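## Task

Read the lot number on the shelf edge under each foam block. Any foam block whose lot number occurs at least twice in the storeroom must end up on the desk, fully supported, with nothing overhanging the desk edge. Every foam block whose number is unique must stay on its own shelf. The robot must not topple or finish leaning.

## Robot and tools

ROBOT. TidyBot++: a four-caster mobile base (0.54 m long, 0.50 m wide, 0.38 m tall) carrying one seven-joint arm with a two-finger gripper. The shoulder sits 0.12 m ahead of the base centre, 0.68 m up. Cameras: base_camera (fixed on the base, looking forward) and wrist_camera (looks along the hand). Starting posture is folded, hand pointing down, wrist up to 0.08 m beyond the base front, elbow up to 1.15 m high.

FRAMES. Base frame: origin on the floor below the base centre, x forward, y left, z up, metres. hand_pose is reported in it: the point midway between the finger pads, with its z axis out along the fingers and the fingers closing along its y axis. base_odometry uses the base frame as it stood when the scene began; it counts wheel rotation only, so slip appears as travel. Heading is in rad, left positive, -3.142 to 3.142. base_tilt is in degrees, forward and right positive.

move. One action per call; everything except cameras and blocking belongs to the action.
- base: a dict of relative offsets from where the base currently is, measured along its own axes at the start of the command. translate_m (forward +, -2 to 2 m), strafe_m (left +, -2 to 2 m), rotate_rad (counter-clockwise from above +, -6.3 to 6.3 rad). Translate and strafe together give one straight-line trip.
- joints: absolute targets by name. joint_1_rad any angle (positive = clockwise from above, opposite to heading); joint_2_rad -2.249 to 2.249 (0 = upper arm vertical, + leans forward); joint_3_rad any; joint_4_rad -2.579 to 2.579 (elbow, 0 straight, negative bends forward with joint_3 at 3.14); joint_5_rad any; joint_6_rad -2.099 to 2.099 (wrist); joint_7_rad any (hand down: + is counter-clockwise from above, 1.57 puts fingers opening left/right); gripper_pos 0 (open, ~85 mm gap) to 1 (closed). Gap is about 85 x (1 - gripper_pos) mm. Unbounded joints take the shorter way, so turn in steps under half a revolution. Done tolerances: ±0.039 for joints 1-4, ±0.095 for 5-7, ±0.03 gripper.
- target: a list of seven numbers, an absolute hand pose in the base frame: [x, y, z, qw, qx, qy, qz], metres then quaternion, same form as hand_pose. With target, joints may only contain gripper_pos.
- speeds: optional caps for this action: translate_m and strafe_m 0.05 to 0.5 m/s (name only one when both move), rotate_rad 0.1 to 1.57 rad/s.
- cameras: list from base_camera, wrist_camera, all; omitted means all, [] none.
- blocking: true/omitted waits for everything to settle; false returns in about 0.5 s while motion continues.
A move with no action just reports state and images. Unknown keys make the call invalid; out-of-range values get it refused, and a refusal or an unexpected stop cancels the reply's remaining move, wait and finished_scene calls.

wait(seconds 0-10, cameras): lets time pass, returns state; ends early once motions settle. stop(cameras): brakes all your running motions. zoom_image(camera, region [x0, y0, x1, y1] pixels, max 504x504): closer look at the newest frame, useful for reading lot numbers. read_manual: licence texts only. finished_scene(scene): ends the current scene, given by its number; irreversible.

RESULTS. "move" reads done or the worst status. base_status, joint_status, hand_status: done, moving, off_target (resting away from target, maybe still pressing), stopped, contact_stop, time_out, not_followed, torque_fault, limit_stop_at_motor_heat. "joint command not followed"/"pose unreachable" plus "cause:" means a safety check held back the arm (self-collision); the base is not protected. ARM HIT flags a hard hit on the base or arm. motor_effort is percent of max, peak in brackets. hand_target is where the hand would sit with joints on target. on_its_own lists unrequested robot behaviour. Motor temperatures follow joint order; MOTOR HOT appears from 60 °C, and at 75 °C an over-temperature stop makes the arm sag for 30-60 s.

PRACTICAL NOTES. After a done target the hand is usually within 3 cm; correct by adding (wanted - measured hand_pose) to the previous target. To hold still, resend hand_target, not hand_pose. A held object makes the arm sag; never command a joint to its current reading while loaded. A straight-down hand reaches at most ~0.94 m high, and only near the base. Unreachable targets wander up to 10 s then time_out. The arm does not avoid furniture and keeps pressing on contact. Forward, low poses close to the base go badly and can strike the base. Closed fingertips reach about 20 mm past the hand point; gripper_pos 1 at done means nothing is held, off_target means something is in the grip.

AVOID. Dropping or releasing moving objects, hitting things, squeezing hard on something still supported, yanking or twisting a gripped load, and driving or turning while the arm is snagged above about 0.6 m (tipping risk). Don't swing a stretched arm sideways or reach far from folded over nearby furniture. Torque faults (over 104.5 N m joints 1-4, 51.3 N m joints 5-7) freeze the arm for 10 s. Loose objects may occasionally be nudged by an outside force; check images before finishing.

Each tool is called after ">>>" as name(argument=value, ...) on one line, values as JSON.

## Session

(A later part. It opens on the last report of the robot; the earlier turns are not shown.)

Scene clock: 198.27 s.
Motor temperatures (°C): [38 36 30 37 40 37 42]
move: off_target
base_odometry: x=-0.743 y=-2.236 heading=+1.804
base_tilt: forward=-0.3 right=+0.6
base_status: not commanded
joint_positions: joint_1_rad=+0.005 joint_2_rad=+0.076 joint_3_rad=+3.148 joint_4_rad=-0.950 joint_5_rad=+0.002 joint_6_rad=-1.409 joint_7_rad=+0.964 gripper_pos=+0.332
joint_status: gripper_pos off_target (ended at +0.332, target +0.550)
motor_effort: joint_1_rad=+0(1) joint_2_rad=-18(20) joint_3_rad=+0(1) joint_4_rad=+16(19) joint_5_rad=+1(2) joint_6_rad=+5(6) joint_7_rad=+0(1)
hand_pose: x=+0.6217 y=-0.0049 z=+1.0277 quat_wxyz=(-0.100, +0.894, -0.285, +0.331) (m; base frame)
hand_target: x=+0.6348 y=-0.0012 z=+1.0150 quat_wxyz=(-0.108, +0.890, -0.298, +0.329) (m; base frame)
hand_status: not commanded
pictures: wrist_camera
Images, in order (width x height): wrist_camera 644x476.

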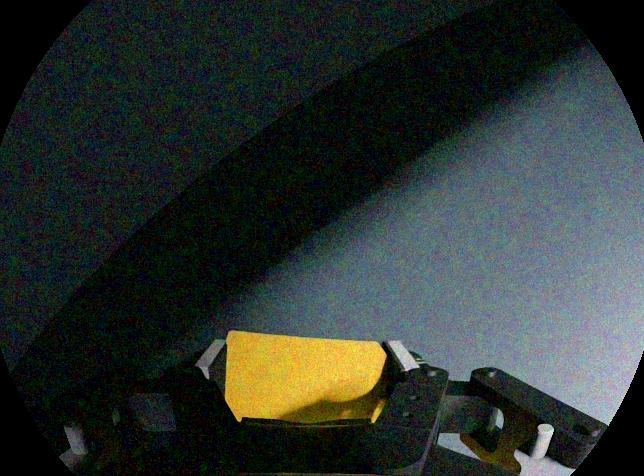

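>>> move(joints={"joint_2_rad":0.15,"joint_4_rad":-0.7,"joint_6_rad":-1.585}, cameras=[])

>>> move(base={"translate_m":-0.23}, cameras=["wrist_camera"])

>>> move(joints={"joint_2_rad":-0.3,"joint_4_rad":-2.1,"joint_6_rad":-0.7}, cameras=[])

>>> move(base={"strafe_m":-1.9})

Scene clock: 200.80 s.
Motor temperatures (°C): [38 36 30 37 40 37 42]
move: done
base_odometry: x=-0.743 y=-2.236 heading=+1.804
base_tilt: forward=-0.3 right=+0.6
base_status: not commanded
joint_positions: joint_1_rad=+0.005 joint_2_rad=+0.125 joint_3_rad=+3.148 joint_4_rad=-0.715 joint_5_rad=+0.002 joint_6_rad=-1.536 joint_7_rad=+0.964 gripper_pos=+0.332
joint_status: all done
motor_effort: joint_1_rad=-1(1) joint_2_rad=-21(23) joint_3_rad=+0(0) joint_4_rad=+17(20) joint_5_rad=+1(1) joint_6_rad=+6(8) joint_7_rad=+0(0)
hand_pose: x=+0.6213 y=-0.0047 z=+1.0848 quat_wxyz=(-0.108, +0.884, -0.282, +0.358) (m; base frame)
hand_target: x=+0.6202 y=-0.0009 z=+1.0685 quat_wxyz=(-0.108, +0.890, -0.298, +0.329) (m; base frame)
hand_status: not commanded
pictures: none
No camera images: "cameras" was empty.

Scene clock: 202.53 s.
Motor temperatures (°C): [38 36 30 37 40 37 42]
move: done
base_odometry: x=-0.689 y=-2.460 heading=+1.804
base_tilt: forward=-0.3 right=+0.6
base_status: done
joint_positions: joint_1_rad=+0.005 joint_2_rad=+0.134 joint_3_rad=+3.148 joint_4_rad=-0.713 joint_5_rad=+0.002 joint_6_rad=-1.541 joint_7_rad=+0.964 gripper_pos=+0.332
joint_status: not commanded
motor_effort: joint_1_rad=+0(3) joint_2_rad=-20(25) joint_3_rad=+0(2) joint_4_rad=+16(18) joint_5_rad=+1(1) joint_6_rad=+6(7) joint_7_rad=+0(1)
hand_pose: x=+0.6236 y=-0.0046 z=+1.0803 quat_wxyz=(-0.107, +0.886, -0.283, +0.352) (m; base frame)
hand_target: x=+0.6202 y=-0.0009 z=+1.0685 quat_wxyz=(-0.108, +0.890, -0.298, +0.329) (m; base frame)
hand_status: not commanded
pictures: wrist_camera
Images, in order (width x height): wrist_camera 644x476.

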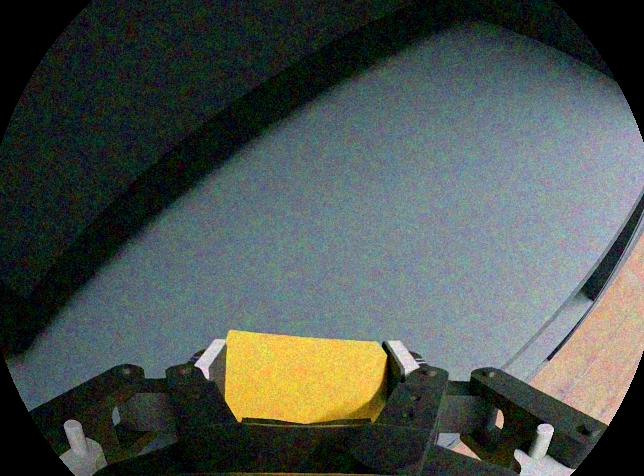

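Scene clock: 205.33 s.
Motor temperatures (°C): [38 36 30 37 40 37 42]
move: done
base_odometry: x=-0.689 y=-2.460 heading=+1.804
base_tilt: forward=-0.3 right=+0.6
base_status: not commanded
joint_positions: joint_1_rad=+0.005 joint_2_rad=-0.297 joint_3_rad=+3.148 joint_4_rad=-2.095 joint_5_rad=+0.002 joint_6_rad=-0.745 joint_7_rad=+0.961 gripper_pos=+0.334
joint_status: all done
motor_effort: joint_1_rad=+0(1) joint_2_rad=-8(22) joint_3_rad=+1(1) joint_4_rad=+20(29) joint_5_rad=+1(3) joint_6_rad=+5(17) joint_7_rad=+0(1)
hand_pose: x=+0.4776 y=-0.0032 z=+0.7561 quat_wxyz=(-0.087, +0.910, -0.292, +0.281) (m; base frame)
hand_target: x=+0.4872 y=-0.0006 z=+0.7630 quat_wxyz=(-0.100, +0.900, -0.302, +0.299) (m; base frame)
hand_status: not commanded
pictures: none
No camera images: "cameras" was empty.

Scene clock: 210.40 s.
Motor temperatures (°C): [38 36 30 37 40 37 42]
move: done
base_odometry: x=+1.159 y=-2.021 heading=+1.804
base_tilt: forward=-0.3 right=+0.6
base_status: done
joint_positions: joint_1_rad=+0.005 joint_2_rad=-0.297 joint_3_rad=+3.148 joint_4_rad=-2.095 joint_5_rad=+0.002 joint_6_rad=-0.745 joint_7_rad=+0.961 gripper_pos=+0.334
joint_status: not commanded
motor_effort: joint_1_rad=+0(1) joint_2_rad=-9(9) joint_3_rad=+1(3) joint_4_rad=+20(21) joint_5_rad=+1(2) joint_6_rad=+5(6) joint_7_rad=+0(1)
hand_pose: x=+0.4776 y=-0.0031 z=+0.7561 quat_wxyz=(-0.087, +0.910, -0.292, +0.281) (m; base frame)
hand_target: x=+0.4872 y=-0.0006 z=+0.7630 quat_wxyz=(-0.100, +0.900, -0.302, +0.299) (m; base frame)
hand_status: not commanded
pictures: base_camera, wrist_camera
Images, in order (width x height): base_camera 644x364, wrist_camera 644x476.

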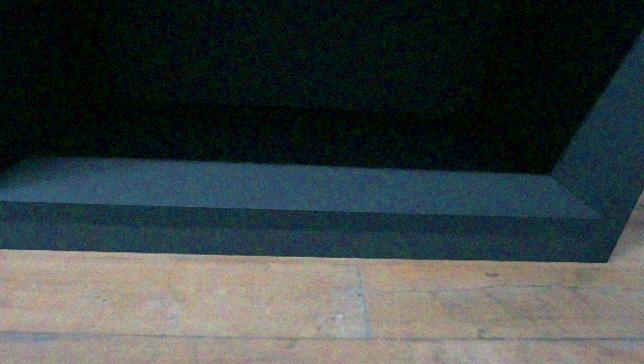

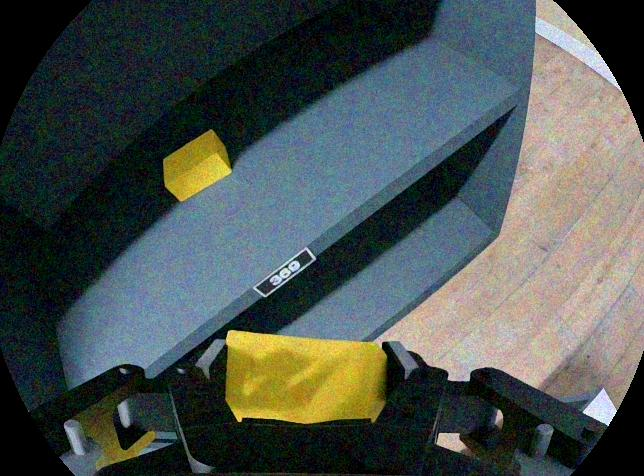

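>>> move(base={"strafe_m":-0.68}, cameras=[])

>>> move(base={"translate_m":1.3}, joints={"joint_2_rad":-0.02,"joint_4_rad":-1.45,"joint_6_rad":-1.0})

Scene clock: 213.23 s.
Motor temperatures (°C): [38 36 30 37 40 37 42]
move: done
base_odometry: x=+1.821 y=-1.864 heading=+1.803
base_tilt: forward=-0.4 right=+0.6
base_status: done
joint_positions: joint_1_rad=+0.005 joint_2_rad=-0.297 joint_3_rad=+3.148 joint_4_rad=-2.095 joint_5_rad=+0.002 joint_6_rad=-0.745 joint_7_rad=+0.961 gripper_pos=+0.334
joint_status: not commanded
motor_effort: joint_1_rad=+0(1) joint_2_rad=-8(10) joint_3_rad=+1(2) joint_4_rad=+20(21) joint_5_rad=+1(1) joint_6_rad=+6(6) joint_7_rad=+0(1)
hand_pose: x=+0.4776 y=-0.0031 z=+0.7561 quat_wxyz=(-0.087, +0.910, -0.292, +0.281) (m; base frame)
hand_target: x=+0.4872 y=-0.0006 z=+0.7630 quat_wxyz=(-0.100, +0.900, -0.302, +0.299) (m; base frame)
hand_status: not commanded
pictures: none
No camera images: "cameras" was empty.

Scene clock: 220.07 s.
Motor temperatures (°C): [38 36 30 37 40 37 42]
move: time_out
TORQUE WARNING: joint_2_rad reached its warning level (56.7 N m). A warning alone does not stop the arm.
base_odometry: x=+1.723 y=-1.448 heading=+1.808
base_tilt: forward=-0.3 right=+0.6
base_status: translate_m time_out (by the wheels' count: +0.428 of +1.300)
joint_positions: joint_1_rad=+0.002 joint_2_rad=-0.025 joint_3_rad=+3.147 joint_4_rad=-1.461 joint_5_rad=+0.003 joint_6_rad=-0.957 joint_7_rad=+0.961 gripper_pos=+0.334
joint_status: all done
motor_effort: joint_1_rad=-1(9) joint_2_rad=-19(35) joint_3_rad=+0(9) joint_4_rad=+21(25) joint_5_rad=+1(3) joint_6_rad=+6(8) joint_7_rad=+0(1)
hand_pose: x=+0.6320 y=-0.0034 z=+0.9170 quat_wxyz=(-0.107, +0.887, -0.283, +0.350) (m; base frame)
hand_target: x=+0.6252 y=-0.0014 z=+0.9109 quat_wxyz=(-0.109, +0.889, -0.298, +0.331) (m; base frame)
hand_status: not commanded
pictures: base_camera, wrist_camera
Images, in order (width x height): base_camera 644x364, wrist_camera 644x476.

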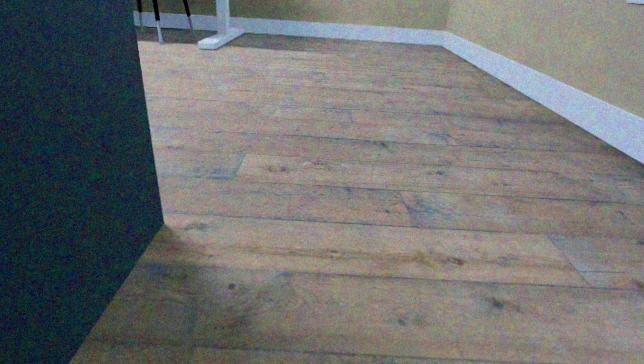

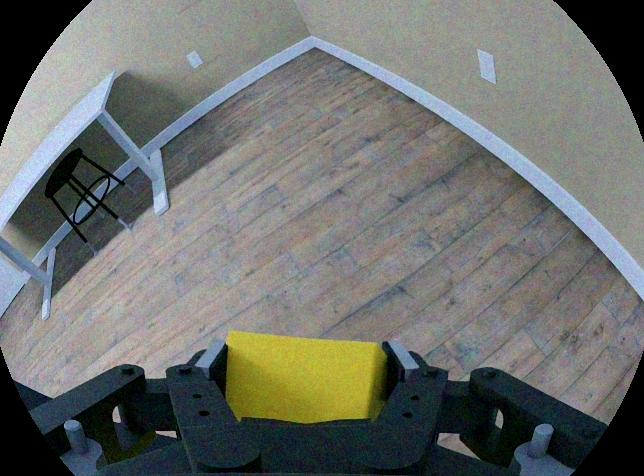

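>>> move(base={"translate_m":-0.03,"strafe_m":-0.12}, cameras=[])

>>> move(base={"translate_m":1.03}, cameras=[])

>>> move(base={"strafe_m":0.65,"translate_m":0.1})

Scene clock: 221.67 s.
Motor temperatures (°C): [37 36 30 37 40 37 42]
move: done
base_odometry: x=+1.847 y=-1.448 heading=+1.808
base_tilt: forward=-0.3 right=+0.6
base_status: done
joint_positions: joint_1_rad=+0.002 joint_2_rad=-0.025 joint_3_rad=+3.149 joint_4_rad=-1.461 joint_5_rad=+0.003 joint_6_rad=-0.957 joint_7_rad=+0.961 gripper_pos=+0.334
joint_status: not commanded
motor_effort: joint_1_rad=+0(3) joint_2_rad=-19(20) joint_3_rad=+0(3) joint_4_rad=+20(22) joint_5_rad=+1(1) joint_6_rad=+7(7) joint_7_rad=+0(1)
hand_pose: x=+0.6320 y=-0.0043 z=+0.9170 quat_wxyz=(-0.107, +0.886, -0.283, +0.350) (m; base frame)
hand_target: x=+0.6252 y=-0.0014 z=+0.9109 quat_wxyz=(-0.109, +0.889, -0.298, +0.331) (m; base frame)
hand_status: not commanded
pictures: none
No camera images: "cameras" was empty.

Scene clock: 225.07 s.
Motor temperatures (°C): [37 36 30 37 40 37 42]
move: done
base_odometry: x=+1.604 y=-0.447 heading=+1.807
base_tilt: forward=-0.3 right=+0.6
base_status: done
joint_positions: joint_1_rad=+0.002 joint_2_rad=-0.026 joint_3_rad=+3.149 joint_4_rad=-1.460 joint_5_rad=+0.003 joint_6_rad=-0.958 joint_7_rad=+0.961 gripper_pos=+0.334
joint_status: not commanded
motor_effort: joint_1_rad=+0(1) joint_2_rad=-19(22) joint_3_rad=+0(1) joint_4_rad=+21(22) joint_5_rad=+1(1) joint_6_rad=+6(7) joint_7_rad=+0(1)
hand_pose: x=+0.6316 y=-0.0043 z=+0.9171 quat_wxyz=(-0.107, +0.886, -0.283, +0.350) (m; base frame)
hand_target: x=+0.6252 y=-0.0014 z=+0.9109 quat_wxyz=(-0.109, +0.889, -0.298, +0.331) (m; base frame)
hand_status: not commanded
pictures: none
No camera images: "cameras" was empty.

Scene clock: 227.77 s.
Motor temperatures (°C): [37 36 30 37 40 37 42]
move: done
base_odometry: x=+0.949 y=-0.502 heading=+1.807
base_tilt: forward=-0.3 right=+0.6
base_status: done
joint_positions: joint_1_rad=+0.002 joint_2_rad=-0.026 joint_3_rad=+3.149 joint_4_rad=-1.460 joint_5_rad=+0.003 joint_6_rad=-0.958 joint_7_rad=+0.961 gripper_pos=+0.334
joint_status: not commanded
motor_effort: joint_1_rad=+0(3) joint_2_rad=-20(20) joint_3_rad=+0(2) joint_4_rad=+21(22) joint_5_rad=+1(1) joint_6_rad=+7(7) joint_7_rad=+0(1)
hand_pose: x=+0.6316 y=-0.0043 z=+0.9171 quat_wxyz=(-0.107, +0.886, -0.283, +0.350) (m; base frame)
hand_target: x=+0.6252 y=-0.0014 z=+0.9109 quat_wxyz=(-0.109, +0.889, -0.298, +0.331) (m; base frame)
hand_status: not commanded
pictures: base_camera, wrist_camera
Images, in order (width x height): base_camera 644x364, wrist_camera 644x476.

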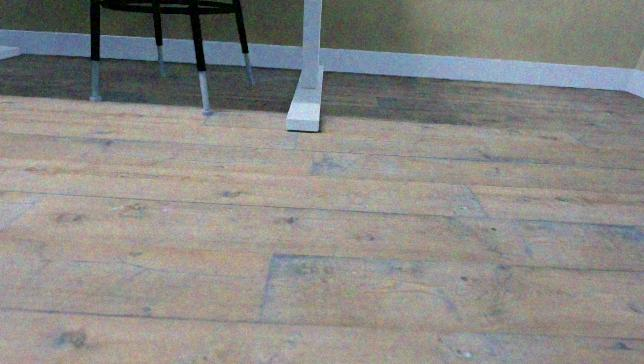

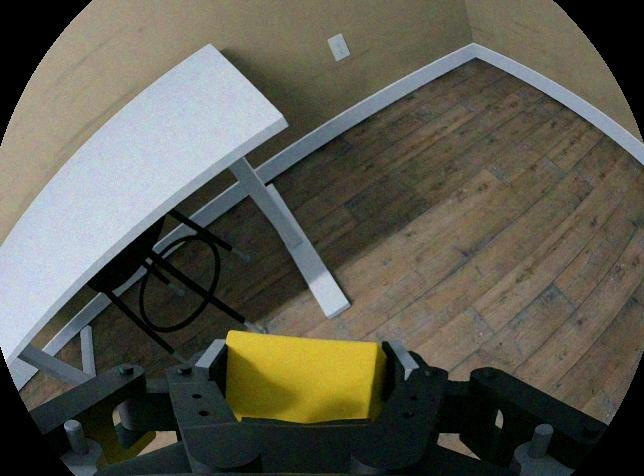

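>>> move(base={"translate_m":0.57,"strafe_m":0.1}, cameras=["wrist_camera"])

>>> move(joints={"joint_2_rad":0.005,"joint_4_rad":-1.83,"joint_6_rad":-0.6}, cameras=["wrist_camera"])

Scene clock: 230.43 s.
Motor temperatures (°C): [37 36 30 37 40 37 42]
move: done
base_odometry: x=+0.718 y=+0.029 heading=+1.808
base_tilt: forward=-0.3 right=+0.6
base_status: done
joint_positions: joint_1_rad=+0.002 joint_2_rad=-0.022 joint_3_rad=+3.149 joint_4_rad=-1.460 joint_5_rad=+0.003 joint_6_rad=-0.959 joint_7_rad=+0.961 gripper_pos=+0.334
joint_status: not commanded
motor_effort: joint_1_rad=-1(1) joint_2_rad=-19(22) joint_3_rad=+0(1) joint_4_rad=+21(22) joint_5_rad=+1(1) joint_6_rad=+6(7) joint_7_rad=+0(1)
hand_pose: x=+0.6323 y=-0.0043 z=+0.9153 quat_wxyz=(-0.106, +0.887, -0.284, +0.348) (m; base frame)
hand_target: x=+0.6252 y=-0.0014 z=+0.9109 quat_wxyz=(-0.109, +0.889, -0.298, +0.331) (m; base frame)
hand_status: not commanded
pictures: wrist_camera
Images, in order (width x height): wrist_camera 644x476.

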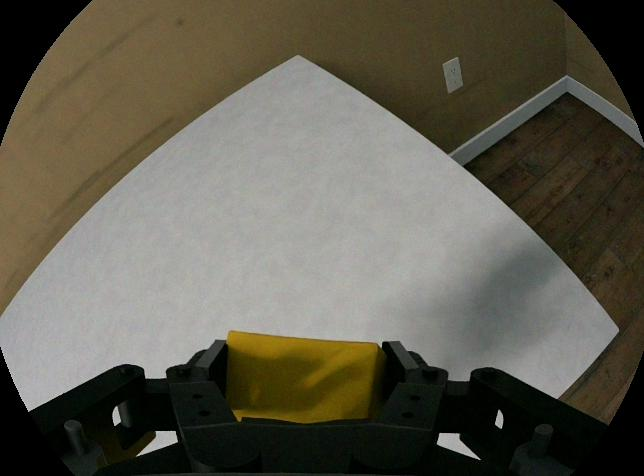

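Scene clock: 232.27 s.
Motor temperatures (°C): [37 36 30 37 40 37 42]
move: done
base_odometry: x=+0.718 y=+0.029 heading=+1.808
base_tilt: forward=-0.3 right=+0.6
base_status: not commanded
joint_positions: joint_1_rad=+0.002 joint_2_rad=-0.015 joint_3_rad=+3.149 joint_4_rad=-1.801 joint_5_rad=+0.003 joint_6_rad=-0.657 joint_7_rad=+0.961 gripper_pos=+0.334
joint_status: all done
motor_effort: joint_1_rad=+0(1) joint_2_rad=-18(21) joint_3_rad=+0(1) joint_4_rad=+21(22) joint_5_rad=+1(1) joint_6_rad=+6(7) joint_7_rad=+0(1)
hand_pose: x=+0.6200 y=-0.0040 z=+0.7968 quat_wxyz=(-0.100, +0.895, -0.286, +0.327) (m; base frame)
hand_target: x=+0.6267 y=-0.0014 z=+0.7837 quat_wxyz=(-0.108, +0.890, -0.298, +0.329) (m; base frame)
hand_status: not commanded
pictures: wrist_camera
Images, in order (width x height): wrist_camera 644x476.

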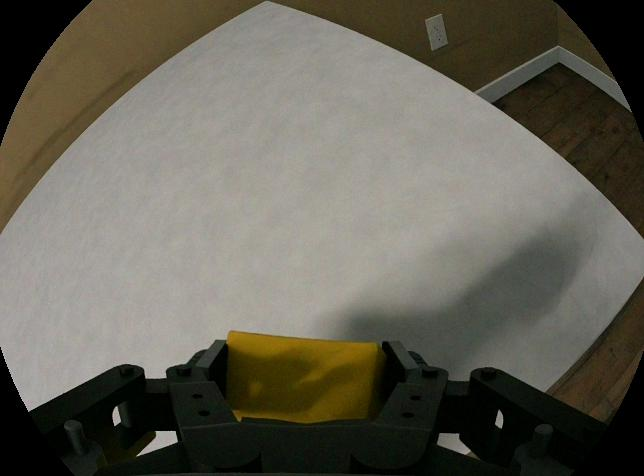

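>>> move(base={"translate_m":0.03}, joints={"joint_2_rad":0.016,"joint_4_rad":-1.905,"joint_6_rad":-0.514}, cameras=[])

>>> move(joints={"joint_2_rad":0.02,"joint_4_rad":-1.935,"joint_6_rad":-0.48}, cameras=[])

>>> move(joints={"joint_2_rad":0.024,"joint_4_rad":-1.965,"joint_6_rad":-0.446}, cameras=["wrist_camera"])

Scene clock: 233.60 s.
Motor temperatures (°C): [37 36 30 37 40 37 42]
move: done
base_odometry: x=+0.711 y=+0.058 heading=+1.808
base_tilt: forward=-0.3 right=+0.6
base_status: done
joint_positions: joint_1_rad=+0.002 joint_2_rad=+0.009 joint_3_rad=+3.149 joint_4_rad=-1.878 joint_5_rad=+0.003 joint_6_rad=-0.567 joint_7_rad=+0.961 gripper_pos=+0.334
joint_status: all done
motor_effort: joint_1_rad=-1(1) joint_2_rad=-20(23) joint_3_rad=+0(1) joint_4_rad=+19(22) joint_5_rad=+1(1) joint_6_rad=+6(7) joint_7_rad=+0(1)
hand_pose: x=+0.6194 y=-0.0039 z=+0.7644 quat_wxyz=(-0.099, +0.897, -0.286, +0.323) (m; base frame)
hand_target: x=+0.6232 y=-0.0014 z=+0.7579 quat_wxyz=(-0.108, +0.890, -0.298, +0.329) (m; base frame)
hand_status: not commanded
pictures: none
No camera images: "cameras" was empty.

Scene clock: 234.27 s.
Motor temperatures (°C): [37 36 30 37 40 37 42]
move: done
base_odometry: x=+0.711 y=+0.058 heading=+1.808
base_tilt: forward=-0.3 right=+0.6
base_status: not commanded
joint_positions: joint_1_rad=+0.002 joint_2_rad=+0.009 joint_3_rad=+3.149 joint_4_rad=-1.907 joint_5_rad=+0.003 joint_6_rad=-0.530 joint_7_rad=+0.961 gripper_pos=+0.334
joint_status: all done
motor_effort: joint_1_rad=+0(1) joint_2_rad=-18(20) joint_3_rad=+0(0) joint_4_rad=+19(21) joint_5_rad=+1(1) joint_6_rad=+6(7) joint_7_rad=-1(1)
hand_pose: x=+0.6180 y=-0.0039 z=+0.7570 quat_wxyz=(-0.100, +0.896, -0.286, +0.326) (m; base frame)
hand_target: x=+0.6210 y=-0.0014 z=+0.7479 quat_wxyz=(-0.108, +0.890, -0.298, +0.329) (m; base frame)
hand_status: not commanded
pictures: none
No camera images: "cameras" was empty.

Scene clock: 234.90 s.
Motor temperatures (°C): [37 36 30 37 40 37 42]
move: done
base_odometry: x=+0.711 y=+0.058 heading=+1.808
base_tilt: forward=-0.3 right=+0.6
base_status: not commanded
joint_positions: joint_1_rad=+0.002 joint_2_rad=+0.002 joint_3_rad=+3.149 joint_4_rad=-1.927 joint_5_rad=+0.003 joint_6_rad=-0.499 joint_7_rad=+0.961 gripper_pos=+0.334
joint_status: all done
motor_effort: joint_1_rad=+0(1) joint_2_rad=-14(19) joint_3_rad=+1(1) joint_4_rad=+17(20) joint_5_rad=+1(1) joint_6_rad=+7(7) joint_7_rad=+0(0)
hand_pose: x=+0.6181 y=-0.0038 z=+0.7568 quat_wxyz=(-0.102, +0.893, -0.285, +0.334) (m; base frame)
hand_target: x=+0.6186 y=-0.0014 z=+0.7380 quat_wxyz=(-0.108, +0.890, -0.298, +0.329) (m; base frame)
hand_status: not commanded
pictures: wrist_camera
Images, in order (width x height): wrist_camera 644x476.

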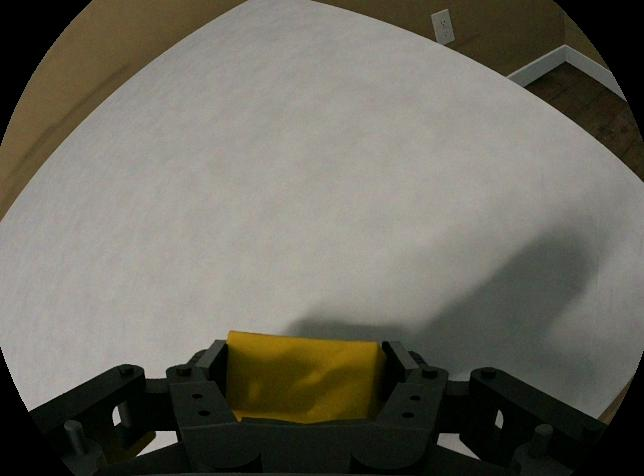

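Contact. Release, raise, back off to verify.

>>> move(joints={"gripper_pos":0}, cameras=[])

>>> move(joints={"joint_2_rad":-0.02,"joint_4_rad":-1.508,"joint_6_rad":-0.948}, cameras=[])

>>> move(base={"translate_m":-0.3}, cameras=["wrist_camera"])

Scene clock: 236.63 s.
Motor temperatures (°C): [37 36 30 37 40 37 42]
move: done
base_odometry: x=+0.711 y=+0.058 heading=+1.808
base_tilt: forward=-0.3 right=+0.6
base_status: not commanded
joint_positions: joint_1_rad=+0.002 joint_2_rad=+0.008 joint_3_rad=+3.149 joint_4_rad=-1.933 joint_5_rad=+0.003 joint_6_rad=-0.490 joint_7_rad=+0.961 gripper_pos=+0.000
joint_status: all done
motor_effort: joint_1_rad=+0(1) joint_2_rad=-18(20) joint_3_rad=+0(1) joint_4_rad=+18(20) joint_5_rad=+0(2) joint_6_rad=+5(7) joint_7_rad=+0(1)
hand_pose: x=+0.6185 y=-0.0038 z=+0.7530 quat_wxyz=(-0.102, +0.893, -0.285, +0.333) (m; base frame)
hand_target: x=+0.6186 y=-0.0014 z=+0.7380 quat_wxyz=(-0.108, +0.890, -0.298, +0.329) (m; base frame)
hand_status: not commanded
pictures: none
No camera images: "cameras" was empty.

Scene clock: 238.60 s.
Motor temperatures (°C): [37 36 30 37 40 37 42]
move: done
base_odometry: x=+0.711 y=+0.058 heading=+1.808
base_tilt: forward=-0.3 right=+0.6
base_status: not commanded
joint_positions: joint_1_rad=+0.002 joint_2_rad=-0.015 joint_3_rad=+3.149 joint_4_rad=-1.522 joint_5_rad=+0.003 joint_6_rad=-0.897 joint_7_rad=+0.961 gripper_pos=+0.000
joint_status: all done
motor_effort: joint_1_rad=+0(1) joint_2_rad=-19(22) joint_3_rad=+0(0) joint_4_rad=+21(22) joint_5_rad=+1(1) joint_6_rad=+5(7) joint_7_rad=+0(1)
hand_pose: x=+0.6359 y=-0.0043 z=+0.8925 quat_wxyz=(-0.106, +0.888, -0.284, +0.345) (m; base frame)
hand_target: x=+0.6258 y=-0.0014 z=+0.8915 quat_wxyz=(-0.108, +0.890, -0.298, +0.328) (m; base frame)
hand_status: not commanded
pictures: none
No camera images: "cameras" was empty.

Scene clock: 240.60 s.
Motor temperatures (°C): [37 36 30 37 40 37 42]
move: done
base_odometry: x=+0.781 y=-0.234 heading=+1.808
base_tilt: forward=-0.3 right=+0.6
base_status: done
joint_positions: joint_1_rad=+0.002 joint_2_rad=-0.031 joint_3_rad=+3.149 joint_4_rad=-1.520 joint_5_rad=+0.003 joint_6_rad=-0.904 joint_7_rad=+0.961 gripper_pos=+0.000
joint_status: not commanded
motor_effort: joint_1_rad=-1(3) joint_2_rad=-19(23) joint_3_rad=+0(3) joint_4_rad=+21(22) joint_5_rad=+1(1) joint_6_rad=+7(7) joint_7_rad=+0(0)
hand_pose: x=+0.6313 y=-0.0042 z=+0.8998 quat_wxyz=(-0.107, +0.887, -0.283, +0.349) (m; base frame)
hand_target: x=+0.6258 y=-0.0014 z=+0.8915 quat_wxyz=(-0.108, +0.890, -0.298, +0.328) (m; base frame)
hand_status: not commanded
pictures: wrist_camera
Images, in order (width x height): wrist_camera 644x476.

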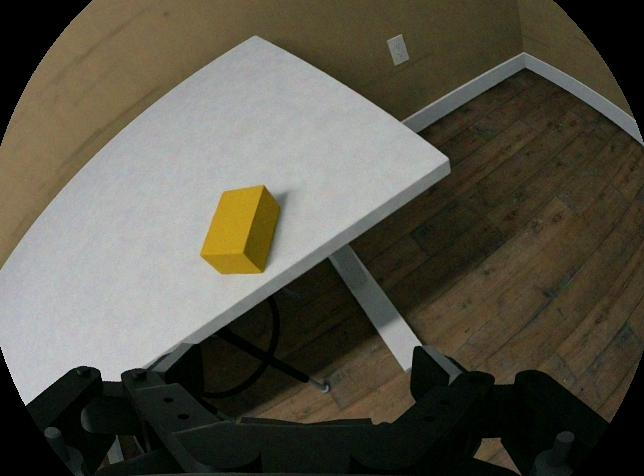

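On the desk.

>>> finished_scene(scene=2)

The scene is finished: the task was done.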